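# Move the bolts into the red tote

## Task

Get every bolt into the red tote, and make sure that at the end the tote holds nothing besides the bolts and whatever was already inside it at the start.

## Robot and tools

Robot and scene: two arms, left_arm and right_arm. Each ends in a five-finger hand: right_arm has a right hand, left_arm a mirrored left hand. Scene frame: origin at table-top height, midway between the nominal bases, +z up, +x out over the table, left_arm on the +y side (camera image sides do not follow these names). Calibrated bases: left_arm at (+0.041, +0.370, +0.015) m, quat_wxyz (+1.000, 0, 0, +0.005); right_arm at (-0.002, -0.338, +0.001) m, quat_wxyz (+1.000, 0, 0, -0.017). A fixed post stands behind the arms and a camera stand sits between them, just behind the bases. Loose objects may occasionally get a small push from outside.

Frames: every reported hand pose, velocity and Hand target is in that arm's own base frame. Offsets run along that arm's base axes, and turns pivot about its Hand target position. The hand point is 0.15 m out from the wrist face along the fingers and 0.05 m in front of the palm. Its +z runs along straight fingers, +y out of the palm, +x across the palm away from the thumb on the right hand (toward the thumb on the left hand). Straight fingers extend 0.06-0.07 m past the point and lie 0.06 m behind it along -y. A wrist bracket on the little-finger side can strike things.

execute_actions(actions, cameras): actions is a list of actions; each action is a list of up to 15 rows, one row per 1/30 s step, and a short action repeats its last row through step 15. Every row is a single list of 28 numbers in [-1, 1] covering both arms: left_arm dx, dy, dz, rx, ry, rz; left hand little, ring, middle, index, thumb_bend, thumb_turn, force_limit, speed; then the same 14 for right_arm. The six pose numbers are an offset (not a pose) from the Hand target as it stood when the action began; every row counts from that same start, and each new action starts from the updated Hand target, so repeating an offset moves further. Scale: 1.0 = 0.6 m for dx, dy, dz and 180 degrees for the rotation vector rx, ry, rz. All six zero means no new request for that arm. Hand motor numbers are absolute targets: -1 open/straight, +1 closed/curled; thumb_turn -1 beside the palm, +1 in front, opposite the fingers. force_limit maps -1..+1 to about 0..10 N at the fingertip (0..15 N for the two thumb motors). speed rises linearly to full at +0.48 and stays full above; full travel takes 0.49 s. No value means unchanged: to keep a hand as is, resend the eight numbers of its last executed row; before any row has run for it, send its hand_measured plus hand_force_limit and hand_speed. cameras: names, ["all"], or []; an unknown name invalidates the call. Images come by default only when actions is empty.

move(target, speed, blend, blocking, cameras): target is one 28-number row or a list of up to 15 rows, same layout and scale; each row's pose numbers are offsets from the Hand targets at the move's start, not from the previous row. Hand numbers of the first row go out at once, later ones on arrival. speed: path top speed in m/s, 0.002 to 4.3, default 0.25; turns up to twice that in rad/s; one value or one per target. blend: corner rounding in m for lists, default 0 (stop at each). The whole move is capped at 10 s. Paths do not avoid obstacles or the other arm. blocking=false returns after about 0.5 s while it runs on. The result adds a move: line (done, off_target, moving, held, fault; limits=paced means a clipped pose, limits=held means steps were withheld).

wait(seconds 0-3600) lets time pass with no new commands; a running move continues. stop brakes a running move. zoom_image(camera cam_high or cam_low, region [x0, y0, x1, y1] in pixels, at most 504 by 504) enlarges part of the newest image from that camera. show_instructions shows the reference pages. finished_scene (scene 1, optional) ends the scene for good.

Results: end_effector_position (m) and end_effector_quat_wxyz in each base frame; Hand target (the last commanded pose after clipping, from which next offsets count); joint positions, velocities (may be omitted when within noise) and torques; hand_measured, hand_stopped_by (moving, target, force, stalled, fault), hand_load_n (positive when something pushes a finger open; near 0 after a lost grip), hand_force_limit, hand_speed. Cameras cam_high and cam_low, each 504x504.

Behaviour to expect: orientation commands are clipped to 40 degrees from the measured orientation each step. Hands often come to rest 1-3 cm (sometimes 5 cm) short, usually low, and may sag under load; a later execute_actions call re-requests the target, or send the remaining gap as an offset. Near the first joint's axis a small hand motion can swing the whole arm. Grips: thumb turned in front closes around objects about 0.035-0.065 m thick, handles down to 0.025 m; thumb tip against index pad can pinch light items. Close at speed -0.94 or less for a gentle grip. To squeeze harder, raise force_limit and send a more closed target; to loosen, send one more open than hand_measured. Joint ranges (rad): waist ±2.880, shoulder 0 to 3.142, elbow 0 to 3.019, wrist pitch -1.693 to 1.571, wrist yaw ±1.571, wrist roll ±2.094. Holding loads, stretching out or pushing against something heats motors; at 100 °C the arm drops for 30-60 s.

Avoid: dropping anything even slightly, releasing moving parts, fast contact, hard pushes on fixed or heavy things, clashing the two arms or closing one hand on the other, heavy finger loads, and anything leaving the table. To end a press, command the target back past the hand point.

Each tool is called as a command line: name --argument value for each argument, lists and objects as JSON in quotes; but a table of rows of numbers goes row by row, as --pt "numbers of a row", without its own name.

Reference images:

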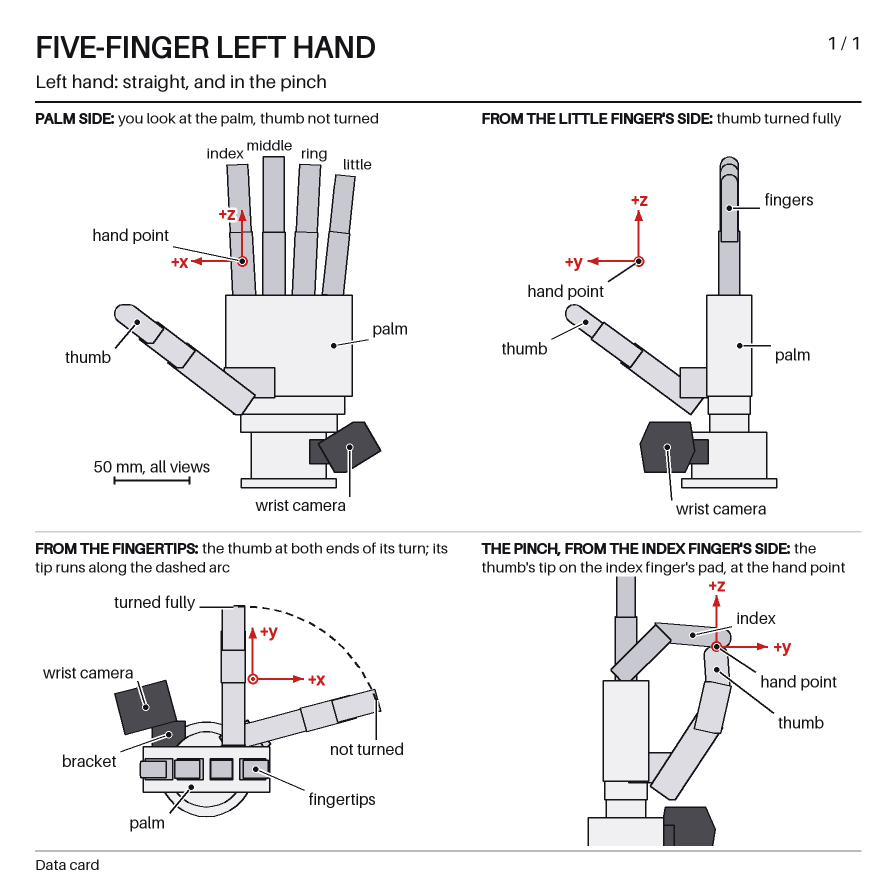

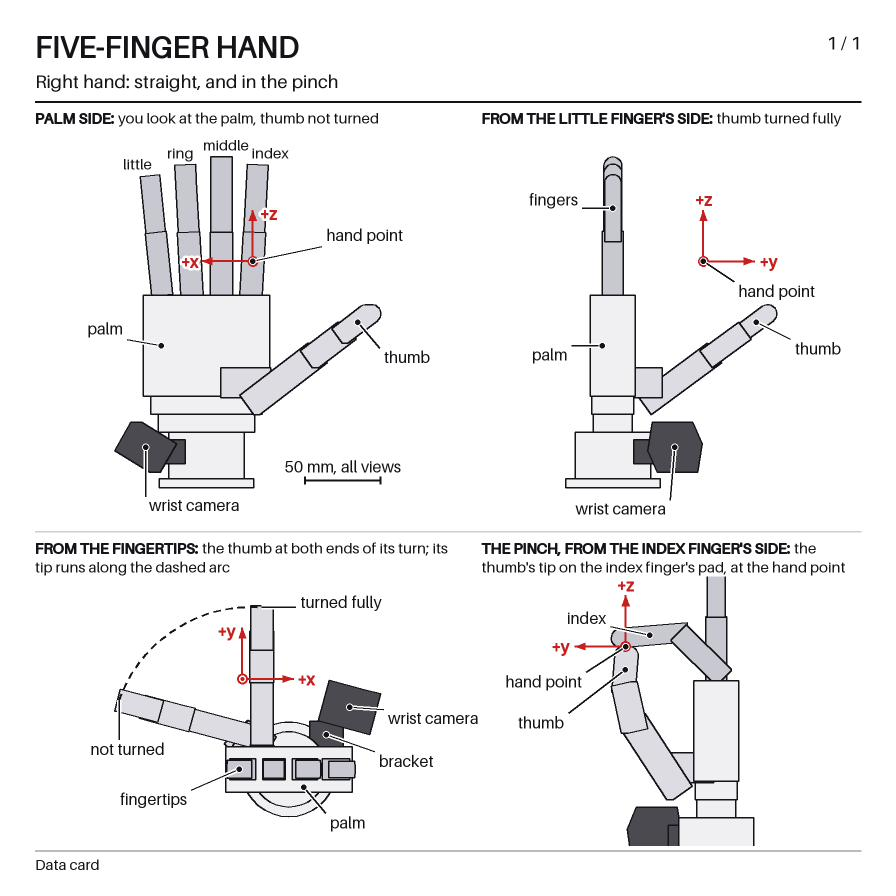

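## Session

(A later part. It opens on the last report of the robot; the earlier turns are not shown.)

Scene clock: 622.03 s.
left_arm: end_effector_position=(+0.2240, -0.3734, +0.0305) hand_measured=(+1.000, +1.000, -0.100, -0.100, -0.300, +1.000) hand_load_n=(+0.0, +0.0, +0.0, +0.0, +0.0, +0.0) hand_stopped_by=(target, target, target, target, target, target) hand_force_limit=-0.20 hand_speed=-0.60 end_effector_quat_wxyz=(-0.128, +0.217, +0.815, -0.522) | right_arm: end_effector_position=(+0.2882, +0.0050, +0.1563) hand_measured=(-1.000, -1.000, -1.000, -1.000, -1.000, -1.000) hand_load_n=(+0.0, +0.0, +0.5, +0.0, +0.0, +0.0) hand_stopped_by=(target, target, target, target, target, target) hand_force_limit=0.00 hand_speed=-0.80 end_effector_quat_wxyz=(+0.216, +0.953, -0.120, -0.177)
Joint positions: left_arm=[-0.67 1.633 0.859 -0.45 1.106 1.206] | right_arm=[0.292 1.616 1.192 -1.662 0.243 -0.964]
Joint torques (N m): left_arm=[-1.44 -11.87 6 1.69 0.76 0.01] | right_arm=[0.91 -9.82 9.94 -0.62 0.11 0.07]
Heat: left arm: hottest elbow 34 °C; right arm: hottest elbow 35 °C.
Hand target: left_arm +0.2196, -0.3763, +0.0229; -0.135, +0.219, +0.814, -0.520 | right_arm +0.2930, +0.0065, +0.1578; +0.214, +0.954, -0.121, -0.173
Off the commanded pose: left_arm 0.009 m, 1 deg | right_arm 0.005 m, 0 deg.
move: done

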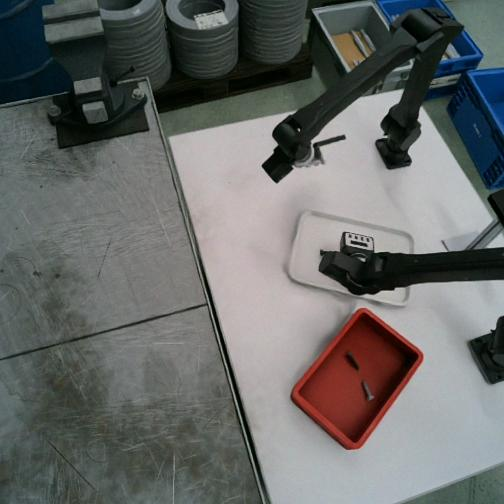

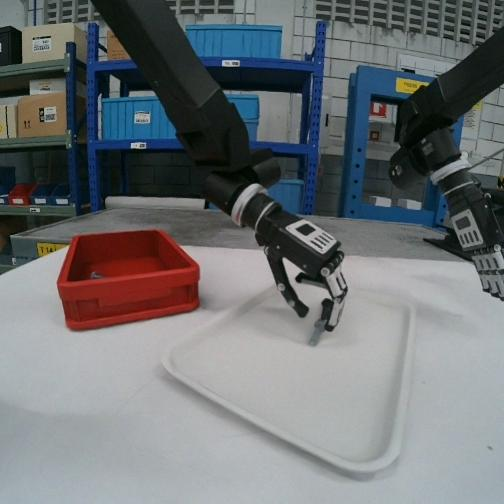

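move --target '[0,-0.008,-0.018,0,0,0,1,1,-0.1,-0.1,-0.3,1,-0.2,-0.6,0,0,0,0,0,0,-1,-1,-1,-1,-1,-1,0,-0.8]' --speed 0.05 --cameras '["all"]'

zoom_image --camera "cam_low" --region '[260, 270, 370, 380]'

Scene clock: 638.57 s.
left_arm: end_effector_position=(+0.2258, -0.3797, +0.0216) hand_measured=(+1.000, +1.000, -0.100, -0.100, -0.300, +1.000) hand_load_n=(+0.0, +0.0, +0.0, +0.0, +0.0, -0.5) hand_stopped_by=(target, target, target, target, target, target) hand_force_limit=-0.20 hand_speed=-0.60 end_effector_quat_wxyz=(-0.124, +0.223, +0.812, -0.525) | right_arm: end_effector_position=(+0.2882, +0.0050, +0.1563) hand_measured=(-1.000, -1.000, -1.000, -1.000, -1.000, -1.000) hand_load_n=(+0.0, +0.0, +0.0, +0.0, -0.5, +0.0) hand_stopped_by=(target, target, target, target, target, target) hand_force_limit=0.00 hand_speed=-0.80 end_effector_quat_wxyz=(+0.216, +0.953, -0.120, -0.177)
Joint positions: left_arm=[-0.678 1.659 0.859 -0.403 1.106 1.201] | right_arm=[0.292 1.616 1.192 -1.662 0.243 -0.964]
Joint torques (N m): left_arm=[-1.49 -11.99 5.7 1.78 0.62 -0.11] | right_arm=[1.2 -9.64 10.07 -0.44 0.14 0.11]
Heat: left arm: hottest elbow 34 °C; right arm: hottest elbow 35 °C.
Hand target: left_arm +0.2197, -0.3811, +0.0122; -0.134, +0.219, +0.814, -0.520 | right_arm +0.2930, +0.0065, +0.1578; +0.214, +0.954, -0.121, -0.173
Off the commanded pose: left_arm 0.011 m, 1 deg | right_arm 0.005 m, 0 deg.
move: off_target (left_arm)

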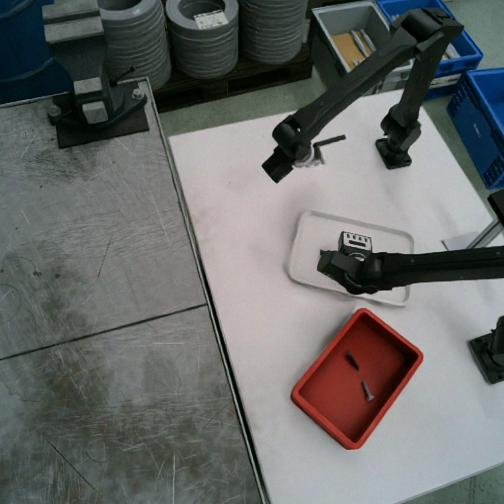

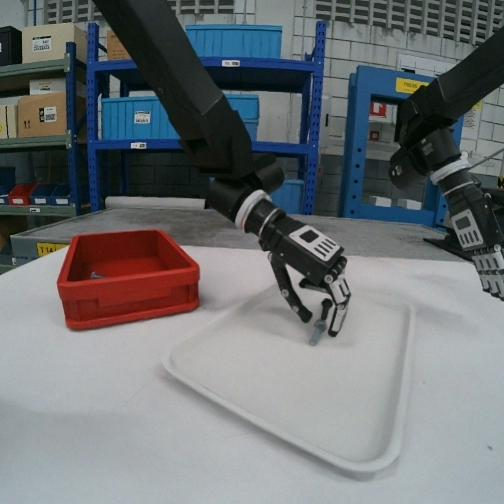

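Scaled by 4.582 from the camera's image (finer frame: 720x720).

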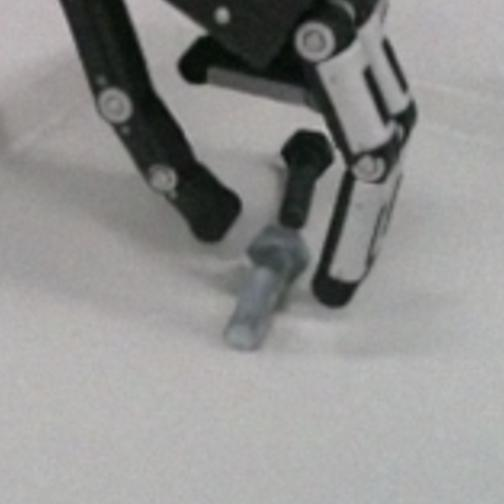

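move --target '[-0.007,0,-0.022,0,0,0,1,1,-0.1,-0.1,-0.3,1,-0.2,-0.6,0,0,0,0,0,0,-1,-1,-1,-1,-1,-1,0,-0.8]' --speed 0.05 --cameras '["all"]'

zoom_image --camera "cam_low" --region '[260, 270, 370, 380]'

Scene clock: 647.50 s.
left_arm: end_effector_position=(+0.2210, -0.3794, +0.0078) hand_measured=(+1.000, +1.000, -0.100, -0.100, -0.300, +1.000) hand_load_n=(+0.0, -0.5, +0.0, +0.0, +0.0, +0.0) hand_stopped_by=(target, target, target, target, target, target) hand_force_limit=-0.20 hand_speed=-0.60 end_effector_quat_wxyz=(-0.125, +0.223, +0.812, -0.525) | right_arm: end_effector_position=(+0.2882, +0.0050, +0.1563) hand_measured=(-1.000, -1.000, -1.000, -1.000, -1.000, -1.000) hand_load_n=(+0.0, +0.0, +0.0, +0.0, +0.0, +0.0) hand_stopped_by=(target, target, target, target, target, target) hand_force_limit=0.00 hand_speed=-0.80 end_effector_quat_wxyz=(+0.216, +0.953, -0.120, -0.177)
Joint positions: left_arm=[-0.685 1.682 0.836 -0.348 1.105 1.187] | right_arm=[0.292 1.616 1.192 -1.662 0.243 -0.964]
Joint torques (N m): left_arm=[-1.44 -11.99 5.63 1.73 0.59 -0.11] | right_arm=[0.79 -9.58 9.98 -0.54 0.15 0.09]
Heat: left arm: hottest elbow 33 °C; right arm: hottest elbow 35 °C.
Hand target: left_arm +0.2156, -0.3812, -0.0010; -0.135, +0.219, +0.814, -0.520 | right_arm +0.2930, +0.0065, +0.1578; +0.214, +0.954, -0.121, -0.173
Off the commanded pose: left_arm 0.011 m, 1 deg | right_arm 0.005 m, 0 deg.
move: off_target (left_arm)

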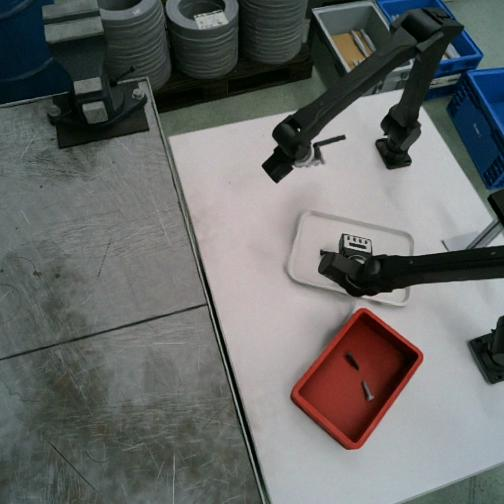

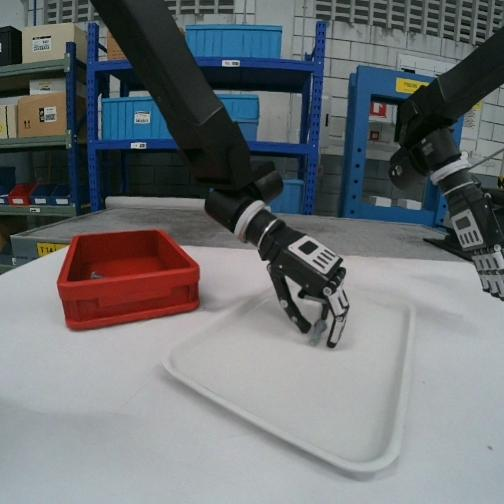

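Scaled by 4.582 from the camera's image (finer frame: 720x720).

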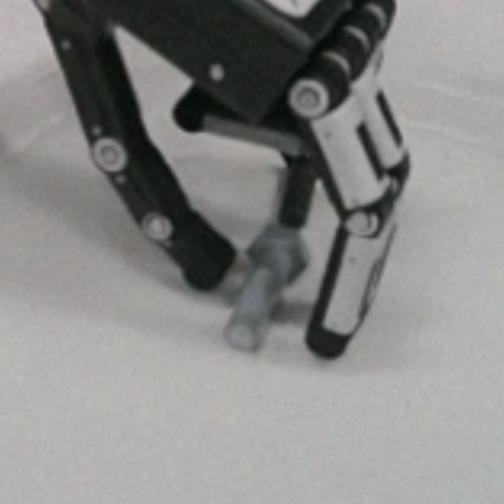

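move --pt "-0.002 -0.0045 0 0 0 0 1 1 0.02 0.02 -0.3 1 -0.2 -0.9 0 0 0 0 0 0 -1 -1 -1 -1 -1 -1 0 -0.8" --pt "-0.002 -0.0045 -0.0092 0 0 0 1 1 0.02 0.02 -0.3 1 -0.2 -0.9 0 0 0 0 0 0 -1 -1 -1 -1 -1 -1 0 -0.8" --speed 0.04 --cameras '["all"]'

zoom_image --camera "cam_low" --region '[260, 270, 370, 380]'

Scene clock: 655.03 s.
left_arm: end_effector_position=(+0.2210, -0.3840, +0.0066) hand_measured=(+1.000, +1.000, +0.020, +0.020, -0.300, +1.000) hand_load_n=(+0.0, +0.0, +0.0, +0.0, +0.0, +0.5) hand_stopped_by=(target, target, target, target, target, target) hand_force_limit=-0.20 hand_speed=-0.90 end_effector_quat_wxyz=(-0.123, +0.224, +0.811, -0.527) | right_arm: end_effector_position=(+0.2882, +0.0050, +0.1563) hand_measured=(-1.000, -1.000, -1.000, -1.000, -1.000, -1.000) hand_load_n=(+0.0, +0.0, +0.0, +0.0, +0.0, +0.0) hand_stopped_by=(target, target, target, target, target, target) hand_force_limit=0.00 hand_speed=-0.80 end_effector_quat_wxyz=(+0.216, +0.953, -0.120, -0.177)
Joint positions: left_arm=[-0.693 1.688 0.836 -0.32 1.103 1.17] | right_arm=[0.292 1.616 1.192 -1.662 0.243 -0.964]
Joint torques (N m): left_arm=[-1.38 -11.58 5.31 1.84 0.52 -0.08] | right_arm=[0.85 -10.17 10.09 -0.5 0.13 0.11]
Heat: left arm: hottest elbow 33 °C; right arm: hottest elbow 35 °C.
Hand target: left_arm +0.2143, -0.3839, -0.0065; -0.135, +0.219, +0.814, -0.520 | right_arm +0.2930, +0.0065, +0.1578; +0.214, +0.954, -0.121, -0.173
Off the commanded pose: left_arm 0.015 m, 2 deg | right_arm 0.005 m, 0 deg.
move: off_target (left_arm)

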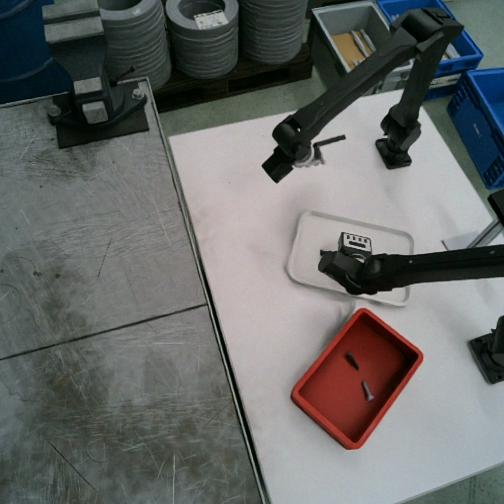

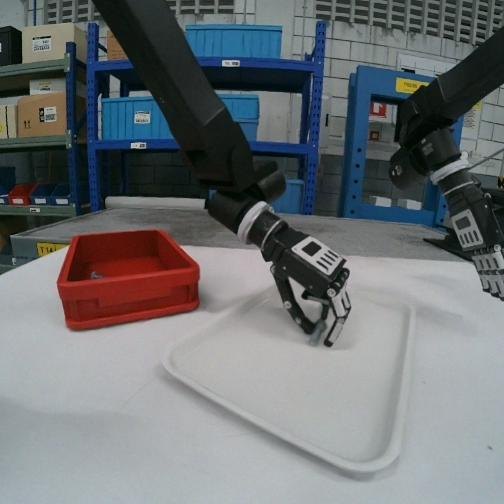

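Scaled by 4.582 from the camera's image (finer frame: 720x720).

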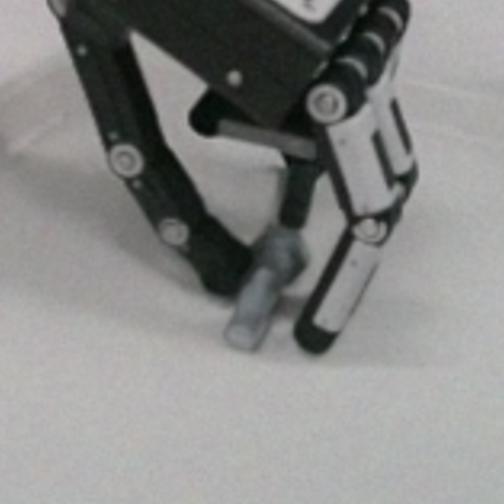

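move --pt "0 0 0 0 0 0 1 1 0.5 0.5 -0.3 1 -0.3 -0.94 0 0 0 0 0 0 -1 -1 -1 -1 -1 -1 0 -0.8" --pt "0 0 0.0002 0 0 0 1 1 0.55 0.55 -0.3 1 0 -0.94 0 0 0 0 0 0 -1 -1 -1 -1 -1 -1 0 -0.8" --speed 0.04 --cameras '["all"]'

zoom_image --camera "cam_low" --region '[260, 270, 370, 380]'

Scene clock: 664.33 s.
left_arm: end_effector_position=(+0.2206, -0.3841, +0.0056) hand_measured=(+1.000, +1.000, +0.186, +0.254, -0.302, +1.000) hand_load_n=(+0.0, +0.5, +5.5, +4.5, +6.0, +0.0) hand_stopped_by=(target, target, force, force, target, target) hand_force_limit=0.00 hand_speed=-0.94 end_effector_quat_wxyz=(-0.124, +0.224, +0.811, -0.526) | right_arm: end_effector_position=(+0.2882, +0.0050, +0.1563) hand_measured=(-1.000, -1.000, -1.000, -1.000, -1.000, -1.000) hand_load_n=(+0.0, +0.0, +0.0, +0.0, +0.0, +0.0) hand_stopped_by=(target, target, target, target, target, target) hand_force_limit=0.00 hand_speed=-0.80 end_effector_quat_wxyz=(+0.216, +0.953, -0.120, -0.177)
Joint positions: left_arm=[-0.694 1.691 0.836 -0.318 1.103 1.168] | right_arm=[0.292 1.616 1.192 -1.662 0.243 -0.964]
Joint torques (N m): left_arm=[-1.32 -11.75 5.3 1.77 0.53 -0.07] | right_arm=[0.85 -9.99 9.91 -0.4 0.13 0.06]
Heat: left arm: hottest elbow 33 °C; right arm: hottest elbow 35 °C.
Hand target: left_arm +0.2143, -0.3839, -0.0064; -0.135, +0.219, +0.814, -0.520 | right_arm +0.2930, +0.0065, +0.1578; +0.214, +0.954, -0.121, -0.173
Off the commanded pose: left_arm 0.014 m, 2 deg | right_arm 0.005 m, 0 deg.
move: off_target (left_arm); target 2's new numbers were sent with left_arm's hand 0.014 m and 2 deg from that target

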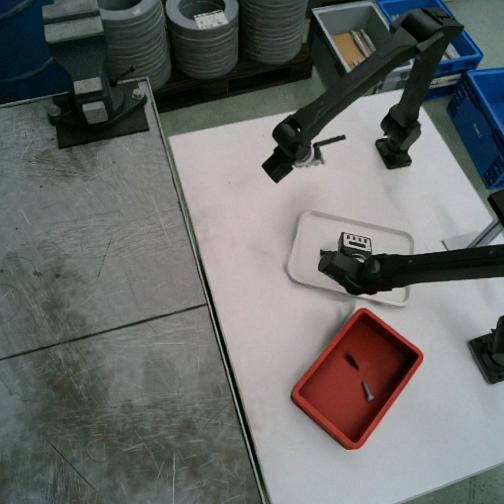

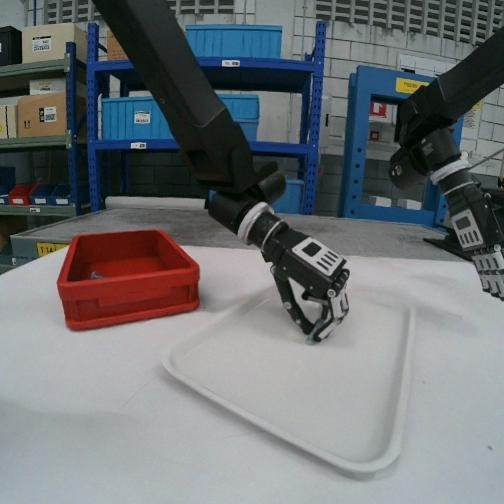

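Scaled by 4.582 from the camera's image (finer frame: 720x720).

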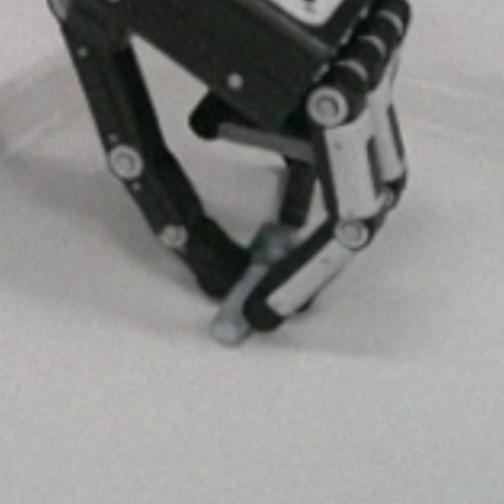

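move --target '[0.005,0.002,0.05,0,0,0,1,1,0.55,0.55,-0.3,1,0,-0.94,0,0,0,0,0,0,-1,-1,-1,-1,-1,-1,0,-0.8]' --speed 0.05 --cameras '["all"]'

zoom_image --camera "cam_low" --region '[250, 250, 390, 390]'

Scene clock: 668.57 s.
left_arm: end_effector_position=(+0.2106, -0.3758, +0.0135) hand_measured=(+1.000, +1.000, +0.186, +0.254, -0.302, +1.000) hand_load_n=(+0.0, +0.0, +5.5, +3.5, +6.5, +0.0) hand_stopped_by=(target, target, force, force, target, target) hand_force_limit=0.00 hand_speed=-0.94 end_effector_quat_wxyz=(-0.144, +0.211, +0.817, -0.517) | right_arm: end_effector_position=(+0.2882, +0.0050, +0.1563) hand_measured=(-1.000, -1.000, -1.000, -1.000, -1.000, -1.000) hand_load_n=(+0.0, +0.0, +0.0, +0.0, +0.0, +0.0) hand_stopped_by=(target, target, target, target, target, target) hand_force_limit=0.00 hand_speed=-0.80 end_effector_quat_wxyz=(+0.216, +0.953, -0.120, -0.177)
Joint positions: left_arm=[-0.694 1.666 0.836 -0.396 1.103 1.168] | right_arm=[0.292 1.616 1.192 -1.662 0.243 -0.964]
Joint torques (N m): left_arm=[-0.73 -14.8 7.45 0.68 0.66 0.06] | right_arm=[0.97 -10.11 9.99 -0.51 0.13 0.1]
Heat: left arm: hottest elbow 33 °C; right arm: hottest elbow 35 °C.
Hand target: left_arm +0.2173, -0.3827, +0.0236; -0.135, +0.219, +0.814, -0.520 | right_arm +0.2930, +0.0065, +0.1578; +0.214, +0.954, -0.121, -0.173
Off the commanded pose: left_arm 0.014 m, 2 deg | right_arm 0.005 m, 0 deg.
move: off_target (left_arm)

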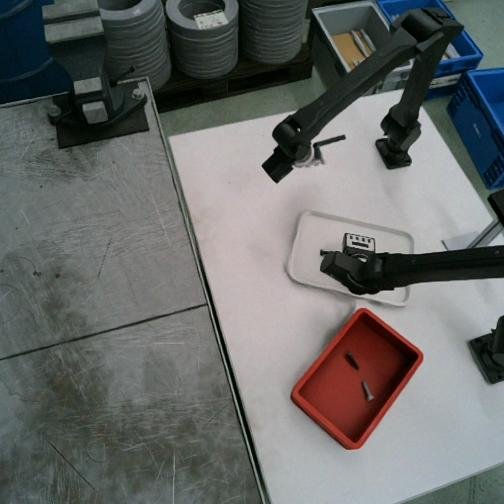

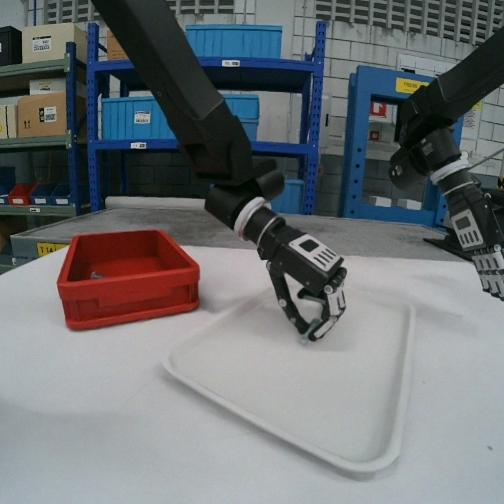

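Scaled by 3.600 from the camera's image (finer frame: 720x720).

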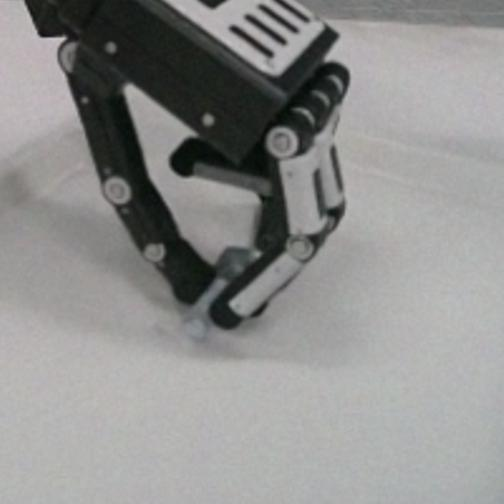

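Held. Lift further.

move --target '[0,0,0.1,0,0,0,1,1,0.55,0.55,-0.3,1,0,-0.94,0,0,0,0,0,0,-1,-1,-1,-1,-1,-1,0,-0.8]' --speed 0.06 --cameras '["all"]'

zoom_image --camera "cam_low" --region '[250, 220, 390, 360]'

Scene clock: 672.17 s.
left_arm: end_effector_position=(+0.2092, -0.3747, +0.0711) hand_measured=(+1.000, +1.000, +0.186, +0.254, -0.302, +1.000) hand_load_n=(+0.0, +0.5, +5.5, +3.5, +6.5, +0.0) hand_stopped_by=(target, target, force, force, target, target) hand_force_limit=0.00 hand_speed=-0.94 end_effector_quat_wxyz=(-0.146, +0.210, +0.818, -0.516) | right_arm: end_effector_position=(+0.2882, +0.0050, +0.1563) hand_measured=(-1.000, -1.000, -1.000, -1.000, -1.000, -1.000) hand_load_n=(+0.0, +0.0, +0.0, +0.0, +0.0, +0.0) hand_stopped_by=(target, target, target, target, target, target) hand_force_limit=0.00 hand_speed=-0.80 end_effector_quat_wxyz=(+0.216, +0.953, -0.120, -0.177)
Joint positions: left_arm=[-0.694 1.546 0.888 -0.572 1.103 1.168] | right_arm=[0.292 1.616 1.192 -1.662 0.243 -0.964]
Joint torques (N m): left_arm=[-0.73 -13.68 8.92 0.66 0.66 0.05] | right_arm=[1.44 -9.93 9.99 -0.55 0.13 0.08]
Heat: left arm: hottest elbow 33 °C; right arm: hottest elbow 35 °C.
Hand target: left_arm +0.2172, -0.3826, +0.0836; -0.135, +0.219, +0.814, -0.520 | right_arm +0.2930, +0.0065, +0.1578; +0.214, +0.954, -0.121, -0.173
Off the commanded pose: left_arm 0.017 m, 2 deg | right_arm 0.005 m, 0 deg.
move: off_target (left_arm)

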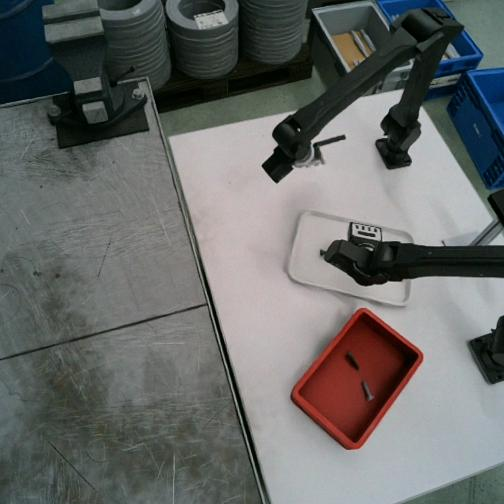

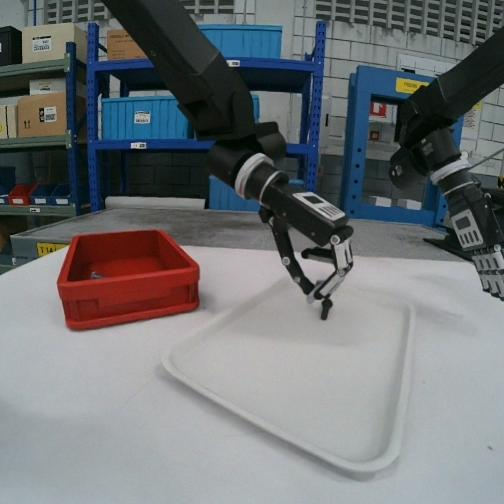

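Scaled by 3.600 from the camera's image (finer frame: 720x720).

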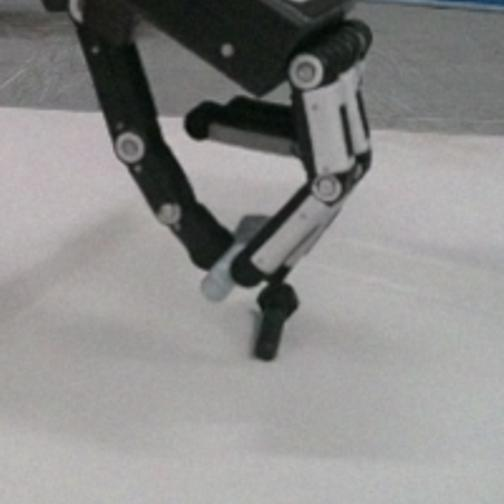

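move --pt "0 0 0.1473 0 0 0 1 1 0.55 0.55 -0.3 1 0 -0.94 0 0 0 0 0 0 -1 -1 -1 -1 -1 -1 0 -0.8" --pt "0.3297 0.5127 0.1473 0.1734 0.1022 0.6541 1 1 0.55 0.55 -0.3 1 0 -0.94 0 0 0 0 0 0 -1 -1 -1 -1 -1 -1 0 -0.8" --speed '[0.12,0.18]' --blend '[0.02,0]' --cameras '["all"]'

Scene clock: 687.77 s.
left_arm: end_effector_position=(+0.4021, -0.0774, +0.1605) hand_measured=(+1.000, +1.000, +0.186, +0.254, -0.302, +1.000) hand_load_n=(+0.0, +0.0, +5.0, +3.5, +6.5, +0.0) hand_stopped_by=(target, target, force, force, target, target) hand_force_limit=0.00 hand_speed=-0.94 end_effector_quat_wxyz=(-0.213, +0.671, -0.680, +0.204) | right_arm: end_effector_position=(+0.2882, +0.0050, +0.1563) hand_measured=(-1.000, -1.000, -1.000, -1.000, -1.000, -1.000) hand_load_n=(+0.0, +0.0, +0.0, +0.0, +0.0, +0.0) hand_stopped_by=(target, target, target, target, target, target) hand_force_limit=0.00 hand_speed=-0.80 end_effector_quat_wxyz=(+0.216, +0.953, -0.120, -0.177)
Joint positions: left_arm=[-0.142 1.16 0.928 -0.745 -0.089 -0.101] | right_arm=[0.292 1.616 1.192 -1.662 0.243 -0.964]
Joint torques (N m): left_arm=[0.44 -7 11.51 1.26 -0.24 -0.12] | right_arm=[0.73 -10.17 10.02 -0.42 0.14 0.11]
Heat: left arm: hottest elbow 33 °C; right arm: hottest elbow 35 °C.
Hand target: left_arm +0.4150, -0.0751, +0.1719; -0.218, +0.679, -0.670, +0.208 | right_arm +0.2930, +0.0065, +0.1578; +0.214, +0.954, -0.121, -0.173
Off the commanded pose: left_arm 0.017 m, 2 deg | right_arm 0.005 m, 0 deg.
move: off_target (left_arm)

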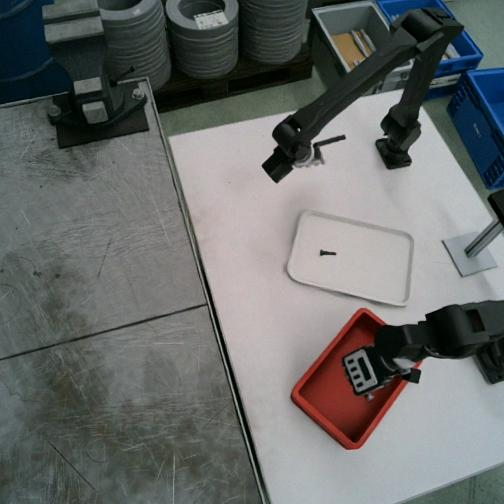

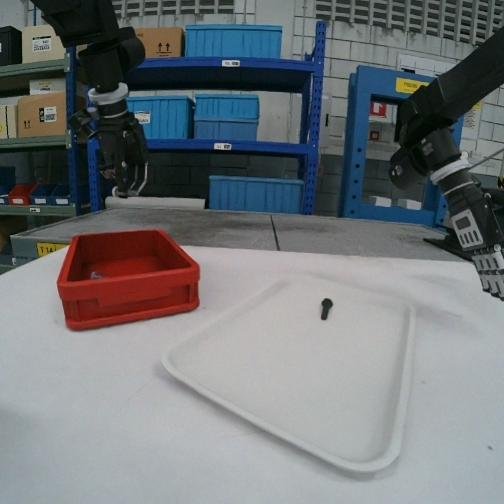

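move --target '[0,0,-0.2083,0,0,0,1,1,0.55,0.55,-0.3,1,0,-0.94,0,0,0,0,0,0,-1,-1,-1,-1,-1,-1,0,-0.8]' --speed 0.1 --cameras '["all"]'

zoom_image --camera "cam_high" --region '[280, 300, 450, 460]'

Scene clock: 691.93 s.
left_arm: end_effector_position=(+0.4100, -0.0785, +0.0496) hand_measured=(+1.000, +1.000, +0.186, +0.254, -0.302, +1.000) hand_load_n=(+0.0, +0.0, +5.5, +3.5, +6.5, +0.0) hand_stopped_by=(target, target, force, force, target, target) hand_force_limit=0.00 hand_speed=-0.94 end_effector_quat_wxyz=(-0.216, +0.671, -0.679, +0.207) | right_arm: end_effector_position=(+0.2882, +0.0050, +0.1563) hand_measured=(-1.000, -1.000, -1.000, -1.000, -1.000, -1.000) hand_load_n=(+0.0, +0.0, +0.0, +0.0, -0.5, +0.0) hand_stopped_by=(target, target, target, target, target, target) hand_force_limit=0.00 hand_speed=-0.80 end_effector_quat_wxyz=(+0.216, +0.953, -0.120, -0.177)
Joint positions: left_arm=[-0.142 1.313 0.734 -0.391 -0.089 -0.102] | right_arm=[0.292 1.616 1.192 -1.662 0.243 -0.964]
Joint torques (N m): left_arm=[0.5 -8.47 7.6 2.47 -0.23 -0.12] | right_arm=[1.03 -10.23 9.89 -0.35 0.11 0.12]
Heat: left arm: hottest elbow 34 °C; right arm: hottest elbow 35 °C.
Hand target: left_arm +0.4151, -0.0751, +0.0469; -0.218, +0.679, -0.670, +0.208 | right_arm +0.2930, +0.0065, +0.1578; +0.214, +0.954, -0.121, -0.173
Off the commanded pose: left_arm 0.007 m, 1 deg | right_arm 0.005 m, 0 deg.
move: done

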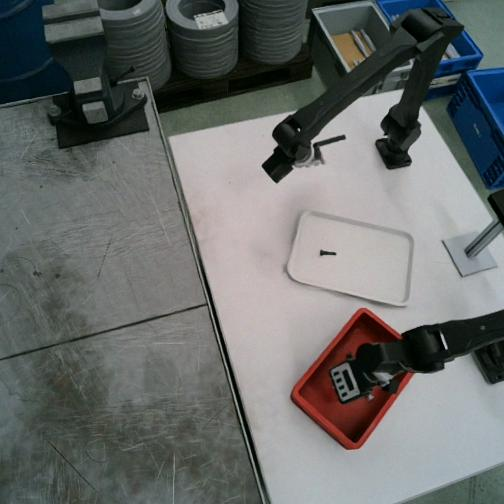

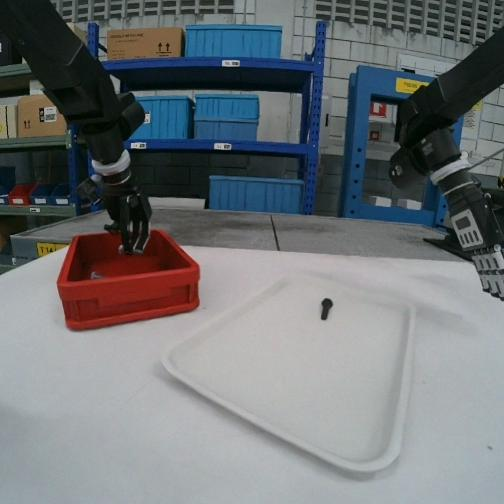

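Scaled by 2.965 from the camera's image (finer frame: 720x720).

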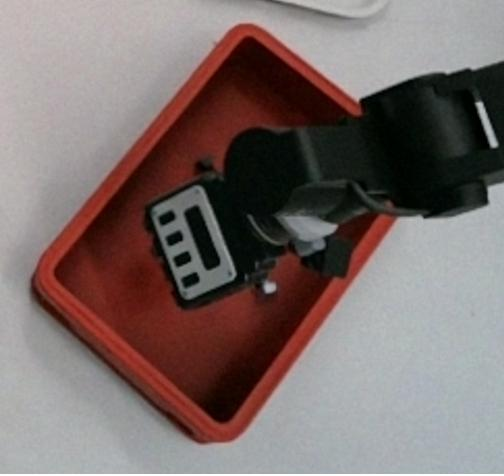

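move --target '[0,0,-0.0617,0,0,0,1,1,0.55,0.55,-0.3,1,0,-0.94,0,0,0,0,0,0,-1,-1,-1,-1,-1,-1,0,-0.8]' --speed 0.04 --cameras '[]'

Scene clock: 697.27 s.
left_arm: end_effector_position=(+0.4121, -0.0788, +0.0153) hand_measured=(+1.000, +1.000, +0.186, +0.254, -0.302, +1.000) hand_load_n=(+0.0, +0.0, +5.5, +3.5, +6.5, +0.0) hand_stopped_by=(target, target, force, force, target, target) hand_force_limit=0.00 hand_speed=-0.94 end_effector_quat_wxyz=(-0.218, +0.670, -0.678, +0.209) | right_arm: end_effector_position=(+0.2882, +0.0050, +0.1563) hand_measured=(-1.000, -1.000, -1.000, -1.000, -1.000, -1.000) hand_load_n=(+0.0, +0.0, +0.0, +0.0, +0.0, +0.0) hand_stopped_by=(target, target, target, target, target, target) hand_force_limit=0.00 hand_speed=-0.80 end_effector_quat_wxyz=(+0.216, +0.953, -0.120, -0.177)
Joint positions: left_arm=[-0.142 1.384 0.687 -0.266 -0.089 -0.102] | right_arm=[0.292 1.616 1.192 -1.662 0.243 -0.964]
Joint torques (N m): left_arm=[0.5 -8.64 6.89 2.47 -0.23 -0.11] | right_arm=[1.26 -9.52 10.07 -0.55 0.17 0.09]
Heat: left arm: hottest elbow 34 °C; right arm: hottest elbow 35 °C.
Hand target: left_arm +0.4151, -0.0751, +0.0099; -0.218, +0.679, -0.670, +0.208 | right_arm +0.2930, +0.0065, +0.1578; +0.214, +0.954, -0.121, -0.173
Off the commanded pose: left_arm 0.007 m, 1 deg | right_arm 0.005 m, 0 deg.
move: done

move --pt "0 0 -0.005 0 0 0 1 1 0.55 0.55 -0.3 1 0 -0.94 0 0 0 0 0 0 -1 -1 -1 -1 -1 -1 0 -0.8" --pt "0 0 -0.0051 0 0 0 1 1 0.1 0.1 -0.45 1 0 -0.85 0 0 0 0 0 0 -1 -1 -1 -1 -1 -1 0 -0.8" --speed 0.03 --cameras '["all"]'

move --target '[0,0,0.25,0,0,0,1,1,-0.1,-0.1,-0.45,1,0,-0.6,0,0,0,0,0,0,-1,-1,-1,-1,-1,-1,0,-0.8]' --speed 0.12 --cameras '["all"]'

Scene clock: 702.10 s.
left_arm: end_effector_position=(+0.4129, -0.0789, +0.0137) hand_measured=(+1.000, +1.000, +0.100, +0.100, -0.450, +1.000) hand_load_n=(+0.0, +0.5, +0.0, +0.5, +0.0, +0.0) hand_stopped_by=(target, target, target, target, target, target) hand_force_limit=0.00 hand_speed=-0.85 end_effector_quat_wxyz=(-0.218, +0.670, -0.677, +0.211) | right_arm: end_effector_position=(+0.2882, +0.0050, +0.1563) hand_measured=(-1.000, -1.000, -1.000, -1.000, -1.000, -1.000) hand_load_n=(+0.0, +0.0, -0.5, +0.0, +0.0, +0.0) hand_stopped_by=(target, target, target, target, target, target) hand_force_limit=0.00 hand_speed=-0.80 end_effector_quat_wxyz=(+0.216, +0.953, -0.120, -0.177)
Joint positions: left_arm=[-0.142 1.388 0.684 -0.256 -0.089 -0.102] | right_arm=[0.292 1.616 1.192 -1.662 0.243 -0.964]
Joint torques (N m): left_arm=[0.38 -8.53 6.76 2.48 -0.23 -0.11] | right_arm=[1.26 -9.7 9.83 -0.44 0.14 0.1]
Heat: left arm: hottest elbow 33 °C; right arm: hottest elbow 35 °C.
Hand target: left_arm +0.4151, -0.0751, +0.0069; -0.218, +0.679, -0.670, +0.208 | right_arm +0.2930, +0.0065, +0.1578; +0.214, +0.954, -0.121, -0.173
Off the commanded pose: left_arm 0.008 m, 1 deg | right_arm 0.005 m, 0 deg.
move: done

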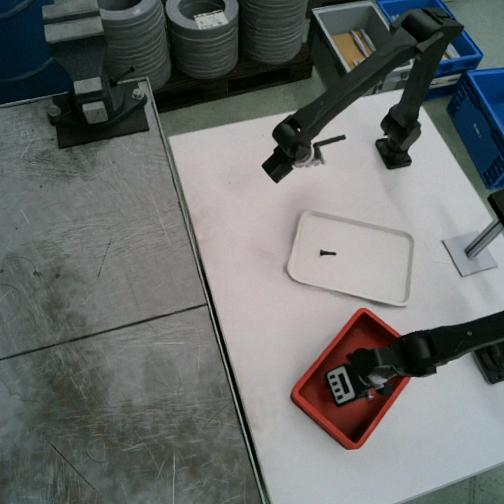

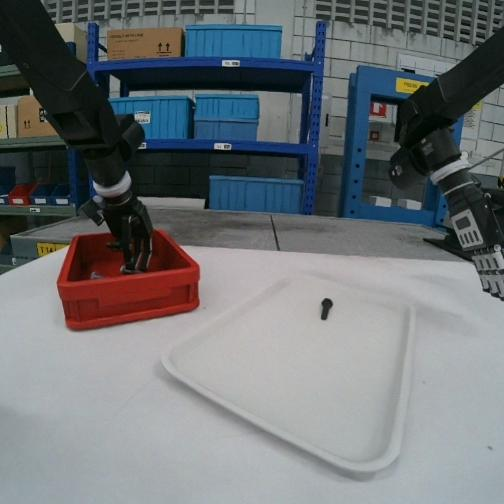

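Scene clock: 703.90 s.
left_arm: end_effector_position=(+0.4052, -0.0779, +0.1414) hand_measured=(+1.000, +1.000, -0.100, -0.100, -0.450, +1.000) hand_load_n=(+0.0, +0.0, +0.0, +0.0, +0.0, +0.0) hand_stopped_by=(target, target, target, target, target, target) hand_force_limit=0.00 hand_speed=-0.60 end_effector_quat_wxyz=(-0.210, +0.673, -0.681, +0.199) | right_arm: end_effector_position=(+0.2882, +0.0050, +0.1563) hand_measured=(-1.000, -1.000, -1.000, -1.000, -1.000, -1.000) hand_load_n=(+0.0, +0.0, +0.0, +0.0, +0.0, +0.0) hand_stopped_by=(target, target, target, target, target, target) hand_force_limit=0.00 hand_speed=-0.80 end_effector_quat_wxyz=(+0.216, +0.953, -0.120, -0.177)
Joint positions: left_arm=[-0.142 1.191 0.903 -0.702 -0.089 -0.104] | right_arm=[0.292 1.616 1.192 -1.662 0.243 -0.964]
Joint torques (N m): left_arm=[0.38 -9.17 10.8 1.31 -0.23 -0.1] | right_arm=[1.44 -9.58 9.92 -0.44 0.16 0.12]
Heat: left arm: hottest elbow 33 °C; right arm: hottest elbow 35 °C.
Hand target: left_arm +0.4150, -0.0751, +0.1568; -0.218, +0.678, -0.670, +0.208 | right_arm +0.2930, +0.0065, +0.1578; +0.214, +0.954, -0.121, -0.173
Off the commanded pose: left_arm 0.019 m, 2 deg | right_arm 0.005 m, 0 deg.
move: off_target (left_arm)

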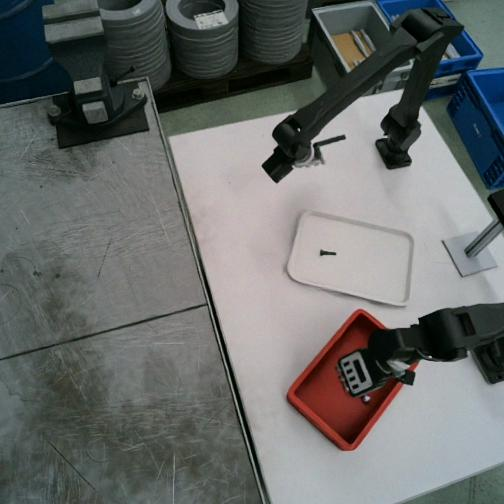

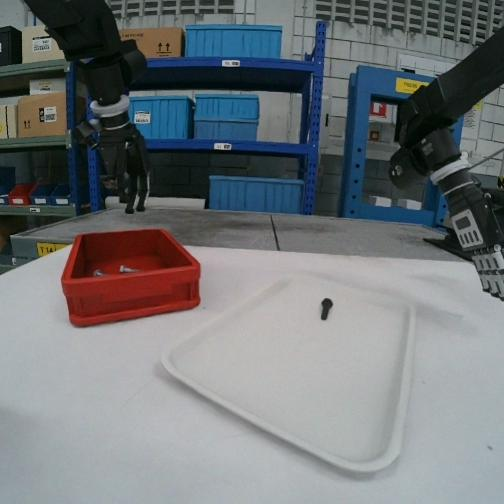

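zoom_image --camera "cam_low" --region '[290, 270, 370, 350]'

zoom_image --camera "cam_high" --region '[290, 210, 390, 310]'

Scaled by 6.300 from the camera's image (finer frame: 720x720).

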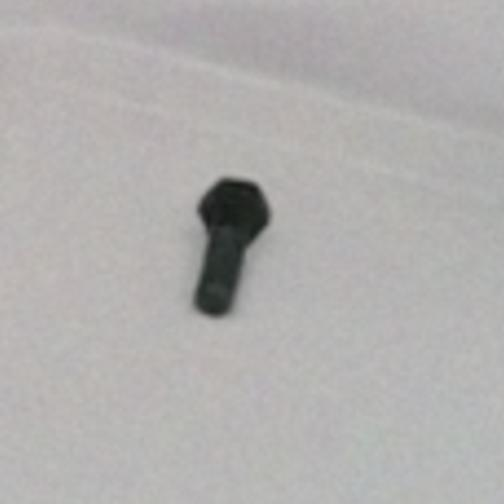

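Scaled by 5.040 from the camera's image (finer frame: 720x720).

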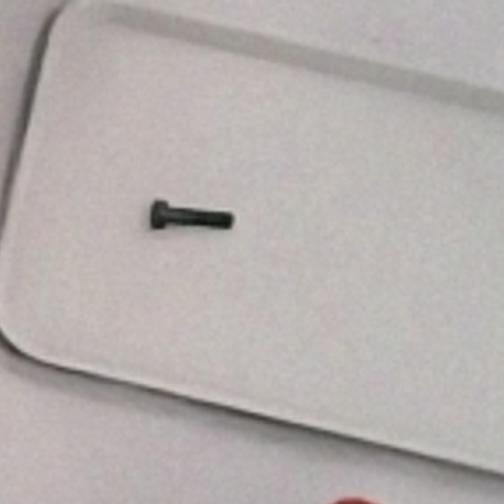

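move --pt "0 0 0.03 0 0 0 1 1 -0.1 -0.1 -0.3 1 -0.2 -0.6 0 0 0 0 0 0 -1 -1 -1 -1 -1 -1 0 -0.8" --pt "-0.2167 -0.5666 0.03 -0.1667 -0.1062 -0.6220 1 1 -0.1 -0.1 -0.3 1 -0.2 -0.6 0 0 0 0 0 0 -1 -1 -1 -1 -1 -1 0 -0.8" --pt "-0.2167 -0.5666 -0.0947 -0.1667 -0.1062 -0.6220 1 1 -0.1 -0.1 -0.3 1 -0.2 -0.6 0 0 0 0 0 0 -1 -1 -1 -1 -1 -1 0 -0.8" --speed '[0.12,0.2,0.12]' --blend '[0.02,0.03,0]' --cameras '["all"]'

Scene clock: 730.20 s.
left_arm: end_effector_position=(+0.2863, -0.4104, +0.1070) hand_measured=(+1.000, +1.000, -0.100, -0.100, -0.300, +1.000) hand_load_n=(+0.0, +0.5, +0.0, +0.0, +0.0, +0.0) hand_stopped_by=(target, target, target, target, target, target) hand_force_limit=-0.20 hand_speed=-0.60 end_effector_quat_wxyz=(-0.110, +0.167, +0.827, -0.526) | right_arm: end_effector_position=(+0.2882, +0.0050, +0.1563) hand_measured=(-1.000, -1.000, -1.000, -1.000, -1.000, -1.000) hand_load_n=(+0.0, +0.0, +0.0, +0.0, +0.0, +0.0) hand_stopped_by=(target, target, target, target, target, target) hand_force_limit=0.00 hand_speed=-0.80 end_effector_quat_wxyz=(+0.216, +0.953, -0.120, -0.177)
Joint positions: left_arm=[-0.649 1.621 1.082 -0.558 1.075 1.036] | right_arm=[0.292 1.616 1.192 -1.662 0.243 -0.964]
Joint torques (N m): left_arm=[-1.26 -13.86 7.41 1.95 0.79 0.12] | right_arm=[1.08 -10.05 9.98 -0.39 0.13 0.09]
Heat: left arm: hottest elbow 35 °C; right arm: hottest elbow 35 °C.
Hand target: left_arm +0.2851, -0.4151, +0.1001; -0.111, +0.175, +0.825, -0.526 | right_arm +0.2930, +0.0065, +0.1578; +0.214, +0.954, -0.121, -0.173
Off the commanded pose: left_arm 0.009 m, 1 deg | right_arm 0.005 m, 0 deg.
move: done; blend cut to 0.009 m at target 1

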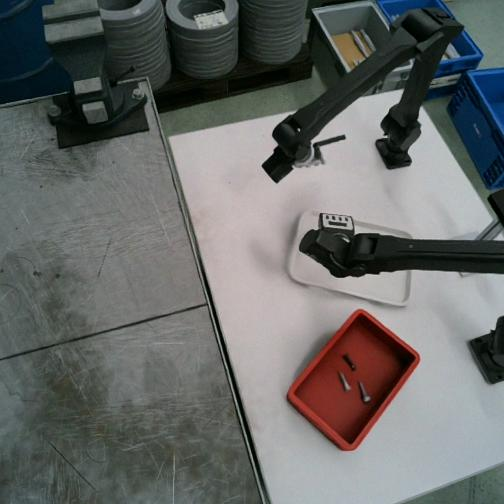

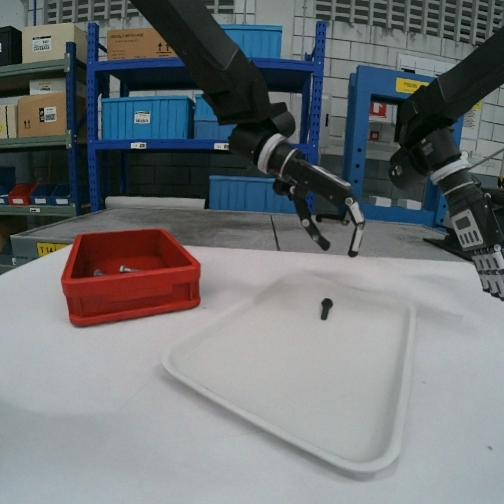

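move --target '[0,0,-0.09,0,0,0,1,1,-0.1,-0.1,-0.3,1,-0.2,-0.6,0,0,0,0,0,0,-1,-1,-1,-1,-1,-1,0,-0.8]' --speed 0.1 --cameras '["all"]'

zoom_image --camera "cam_low" --region '[260, 230, 380, 350]'

Scene clock: 734.03 s.
left_arm: end_effector_position=(+0.2873, -0.4112, +0.0539) hand_measured=(+1.000, +1.000, -0.100, -0.100, -0.300, +1.000) hand_load_n=(+0.0, +0.0, +0.0, +0.0, +0.0, +0.0) hand_stopped_by=(target, target, target, target, target, target) hand_force_limit=-0.20 hand_speed=-0.60 end_effector_quat_wxyz=(-0.109, +0.169, +0.826, -0.526) | right_arm: end_effector_position=(+0.2882, +0.0050, +0.1563) hand_measured=(-1.000, -1.000, -1.000, -1.000, -1.000, -1.000) hand_load_n=(+0.0, +0.0, +0.0, +0.0, +0.0, +0.0) hand_stopped_by=(target, target, target, target, target, target) hand_force_limit=0.00 hand_speed=-0.80 end_effector_quat_wxyz=(+0.216, +0.953, -0.120, -0.177)
Joint positions: left_arm=[-0.649 1.707 1.026 -0.414 1.076 1.037] | right_arm=[0.292 1.616 1.192 -1.662 0.243 -0.964]
Joint torques (N m): left_arm=[-1.26 -14.33 6.75 1.95 0.77 0.11] | right_arm=[0.91 -10.23 9.99 -0.47 0.13 0.13]
Heat: left arm: hottest elbow 34 °C; right arm: hottest elbow 35 °C.
Hand target: left_arm +0.2852, -0.4152, +0.0462; -0.111, +0.175, +0.825, -0.526 | right_arm +0.2930, +0.0065, +0.1578; +0.214, +0.954, -0.121, -0.173
Off the commanded pose: left_arm 0.009 m, 1 deg | right_arm 0.005 m, 0 deg.
move: done

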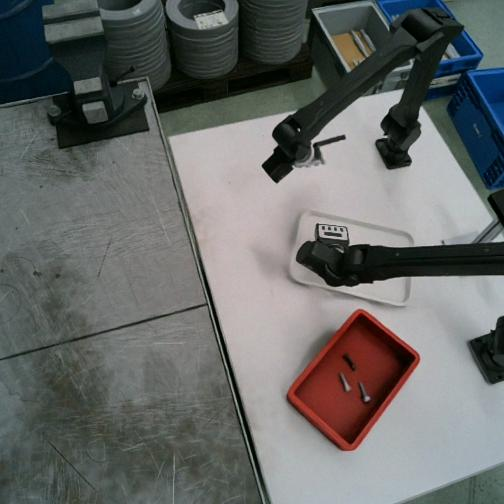

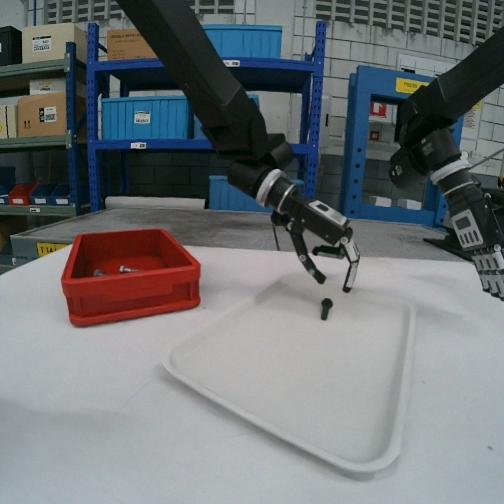

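Scaled by 4.200 from the camera's image (finer frame: 720x720).

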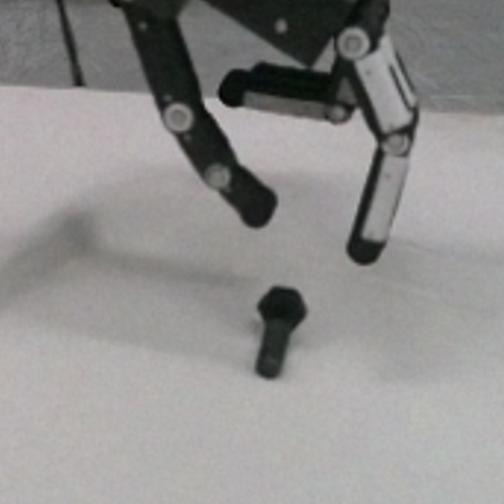

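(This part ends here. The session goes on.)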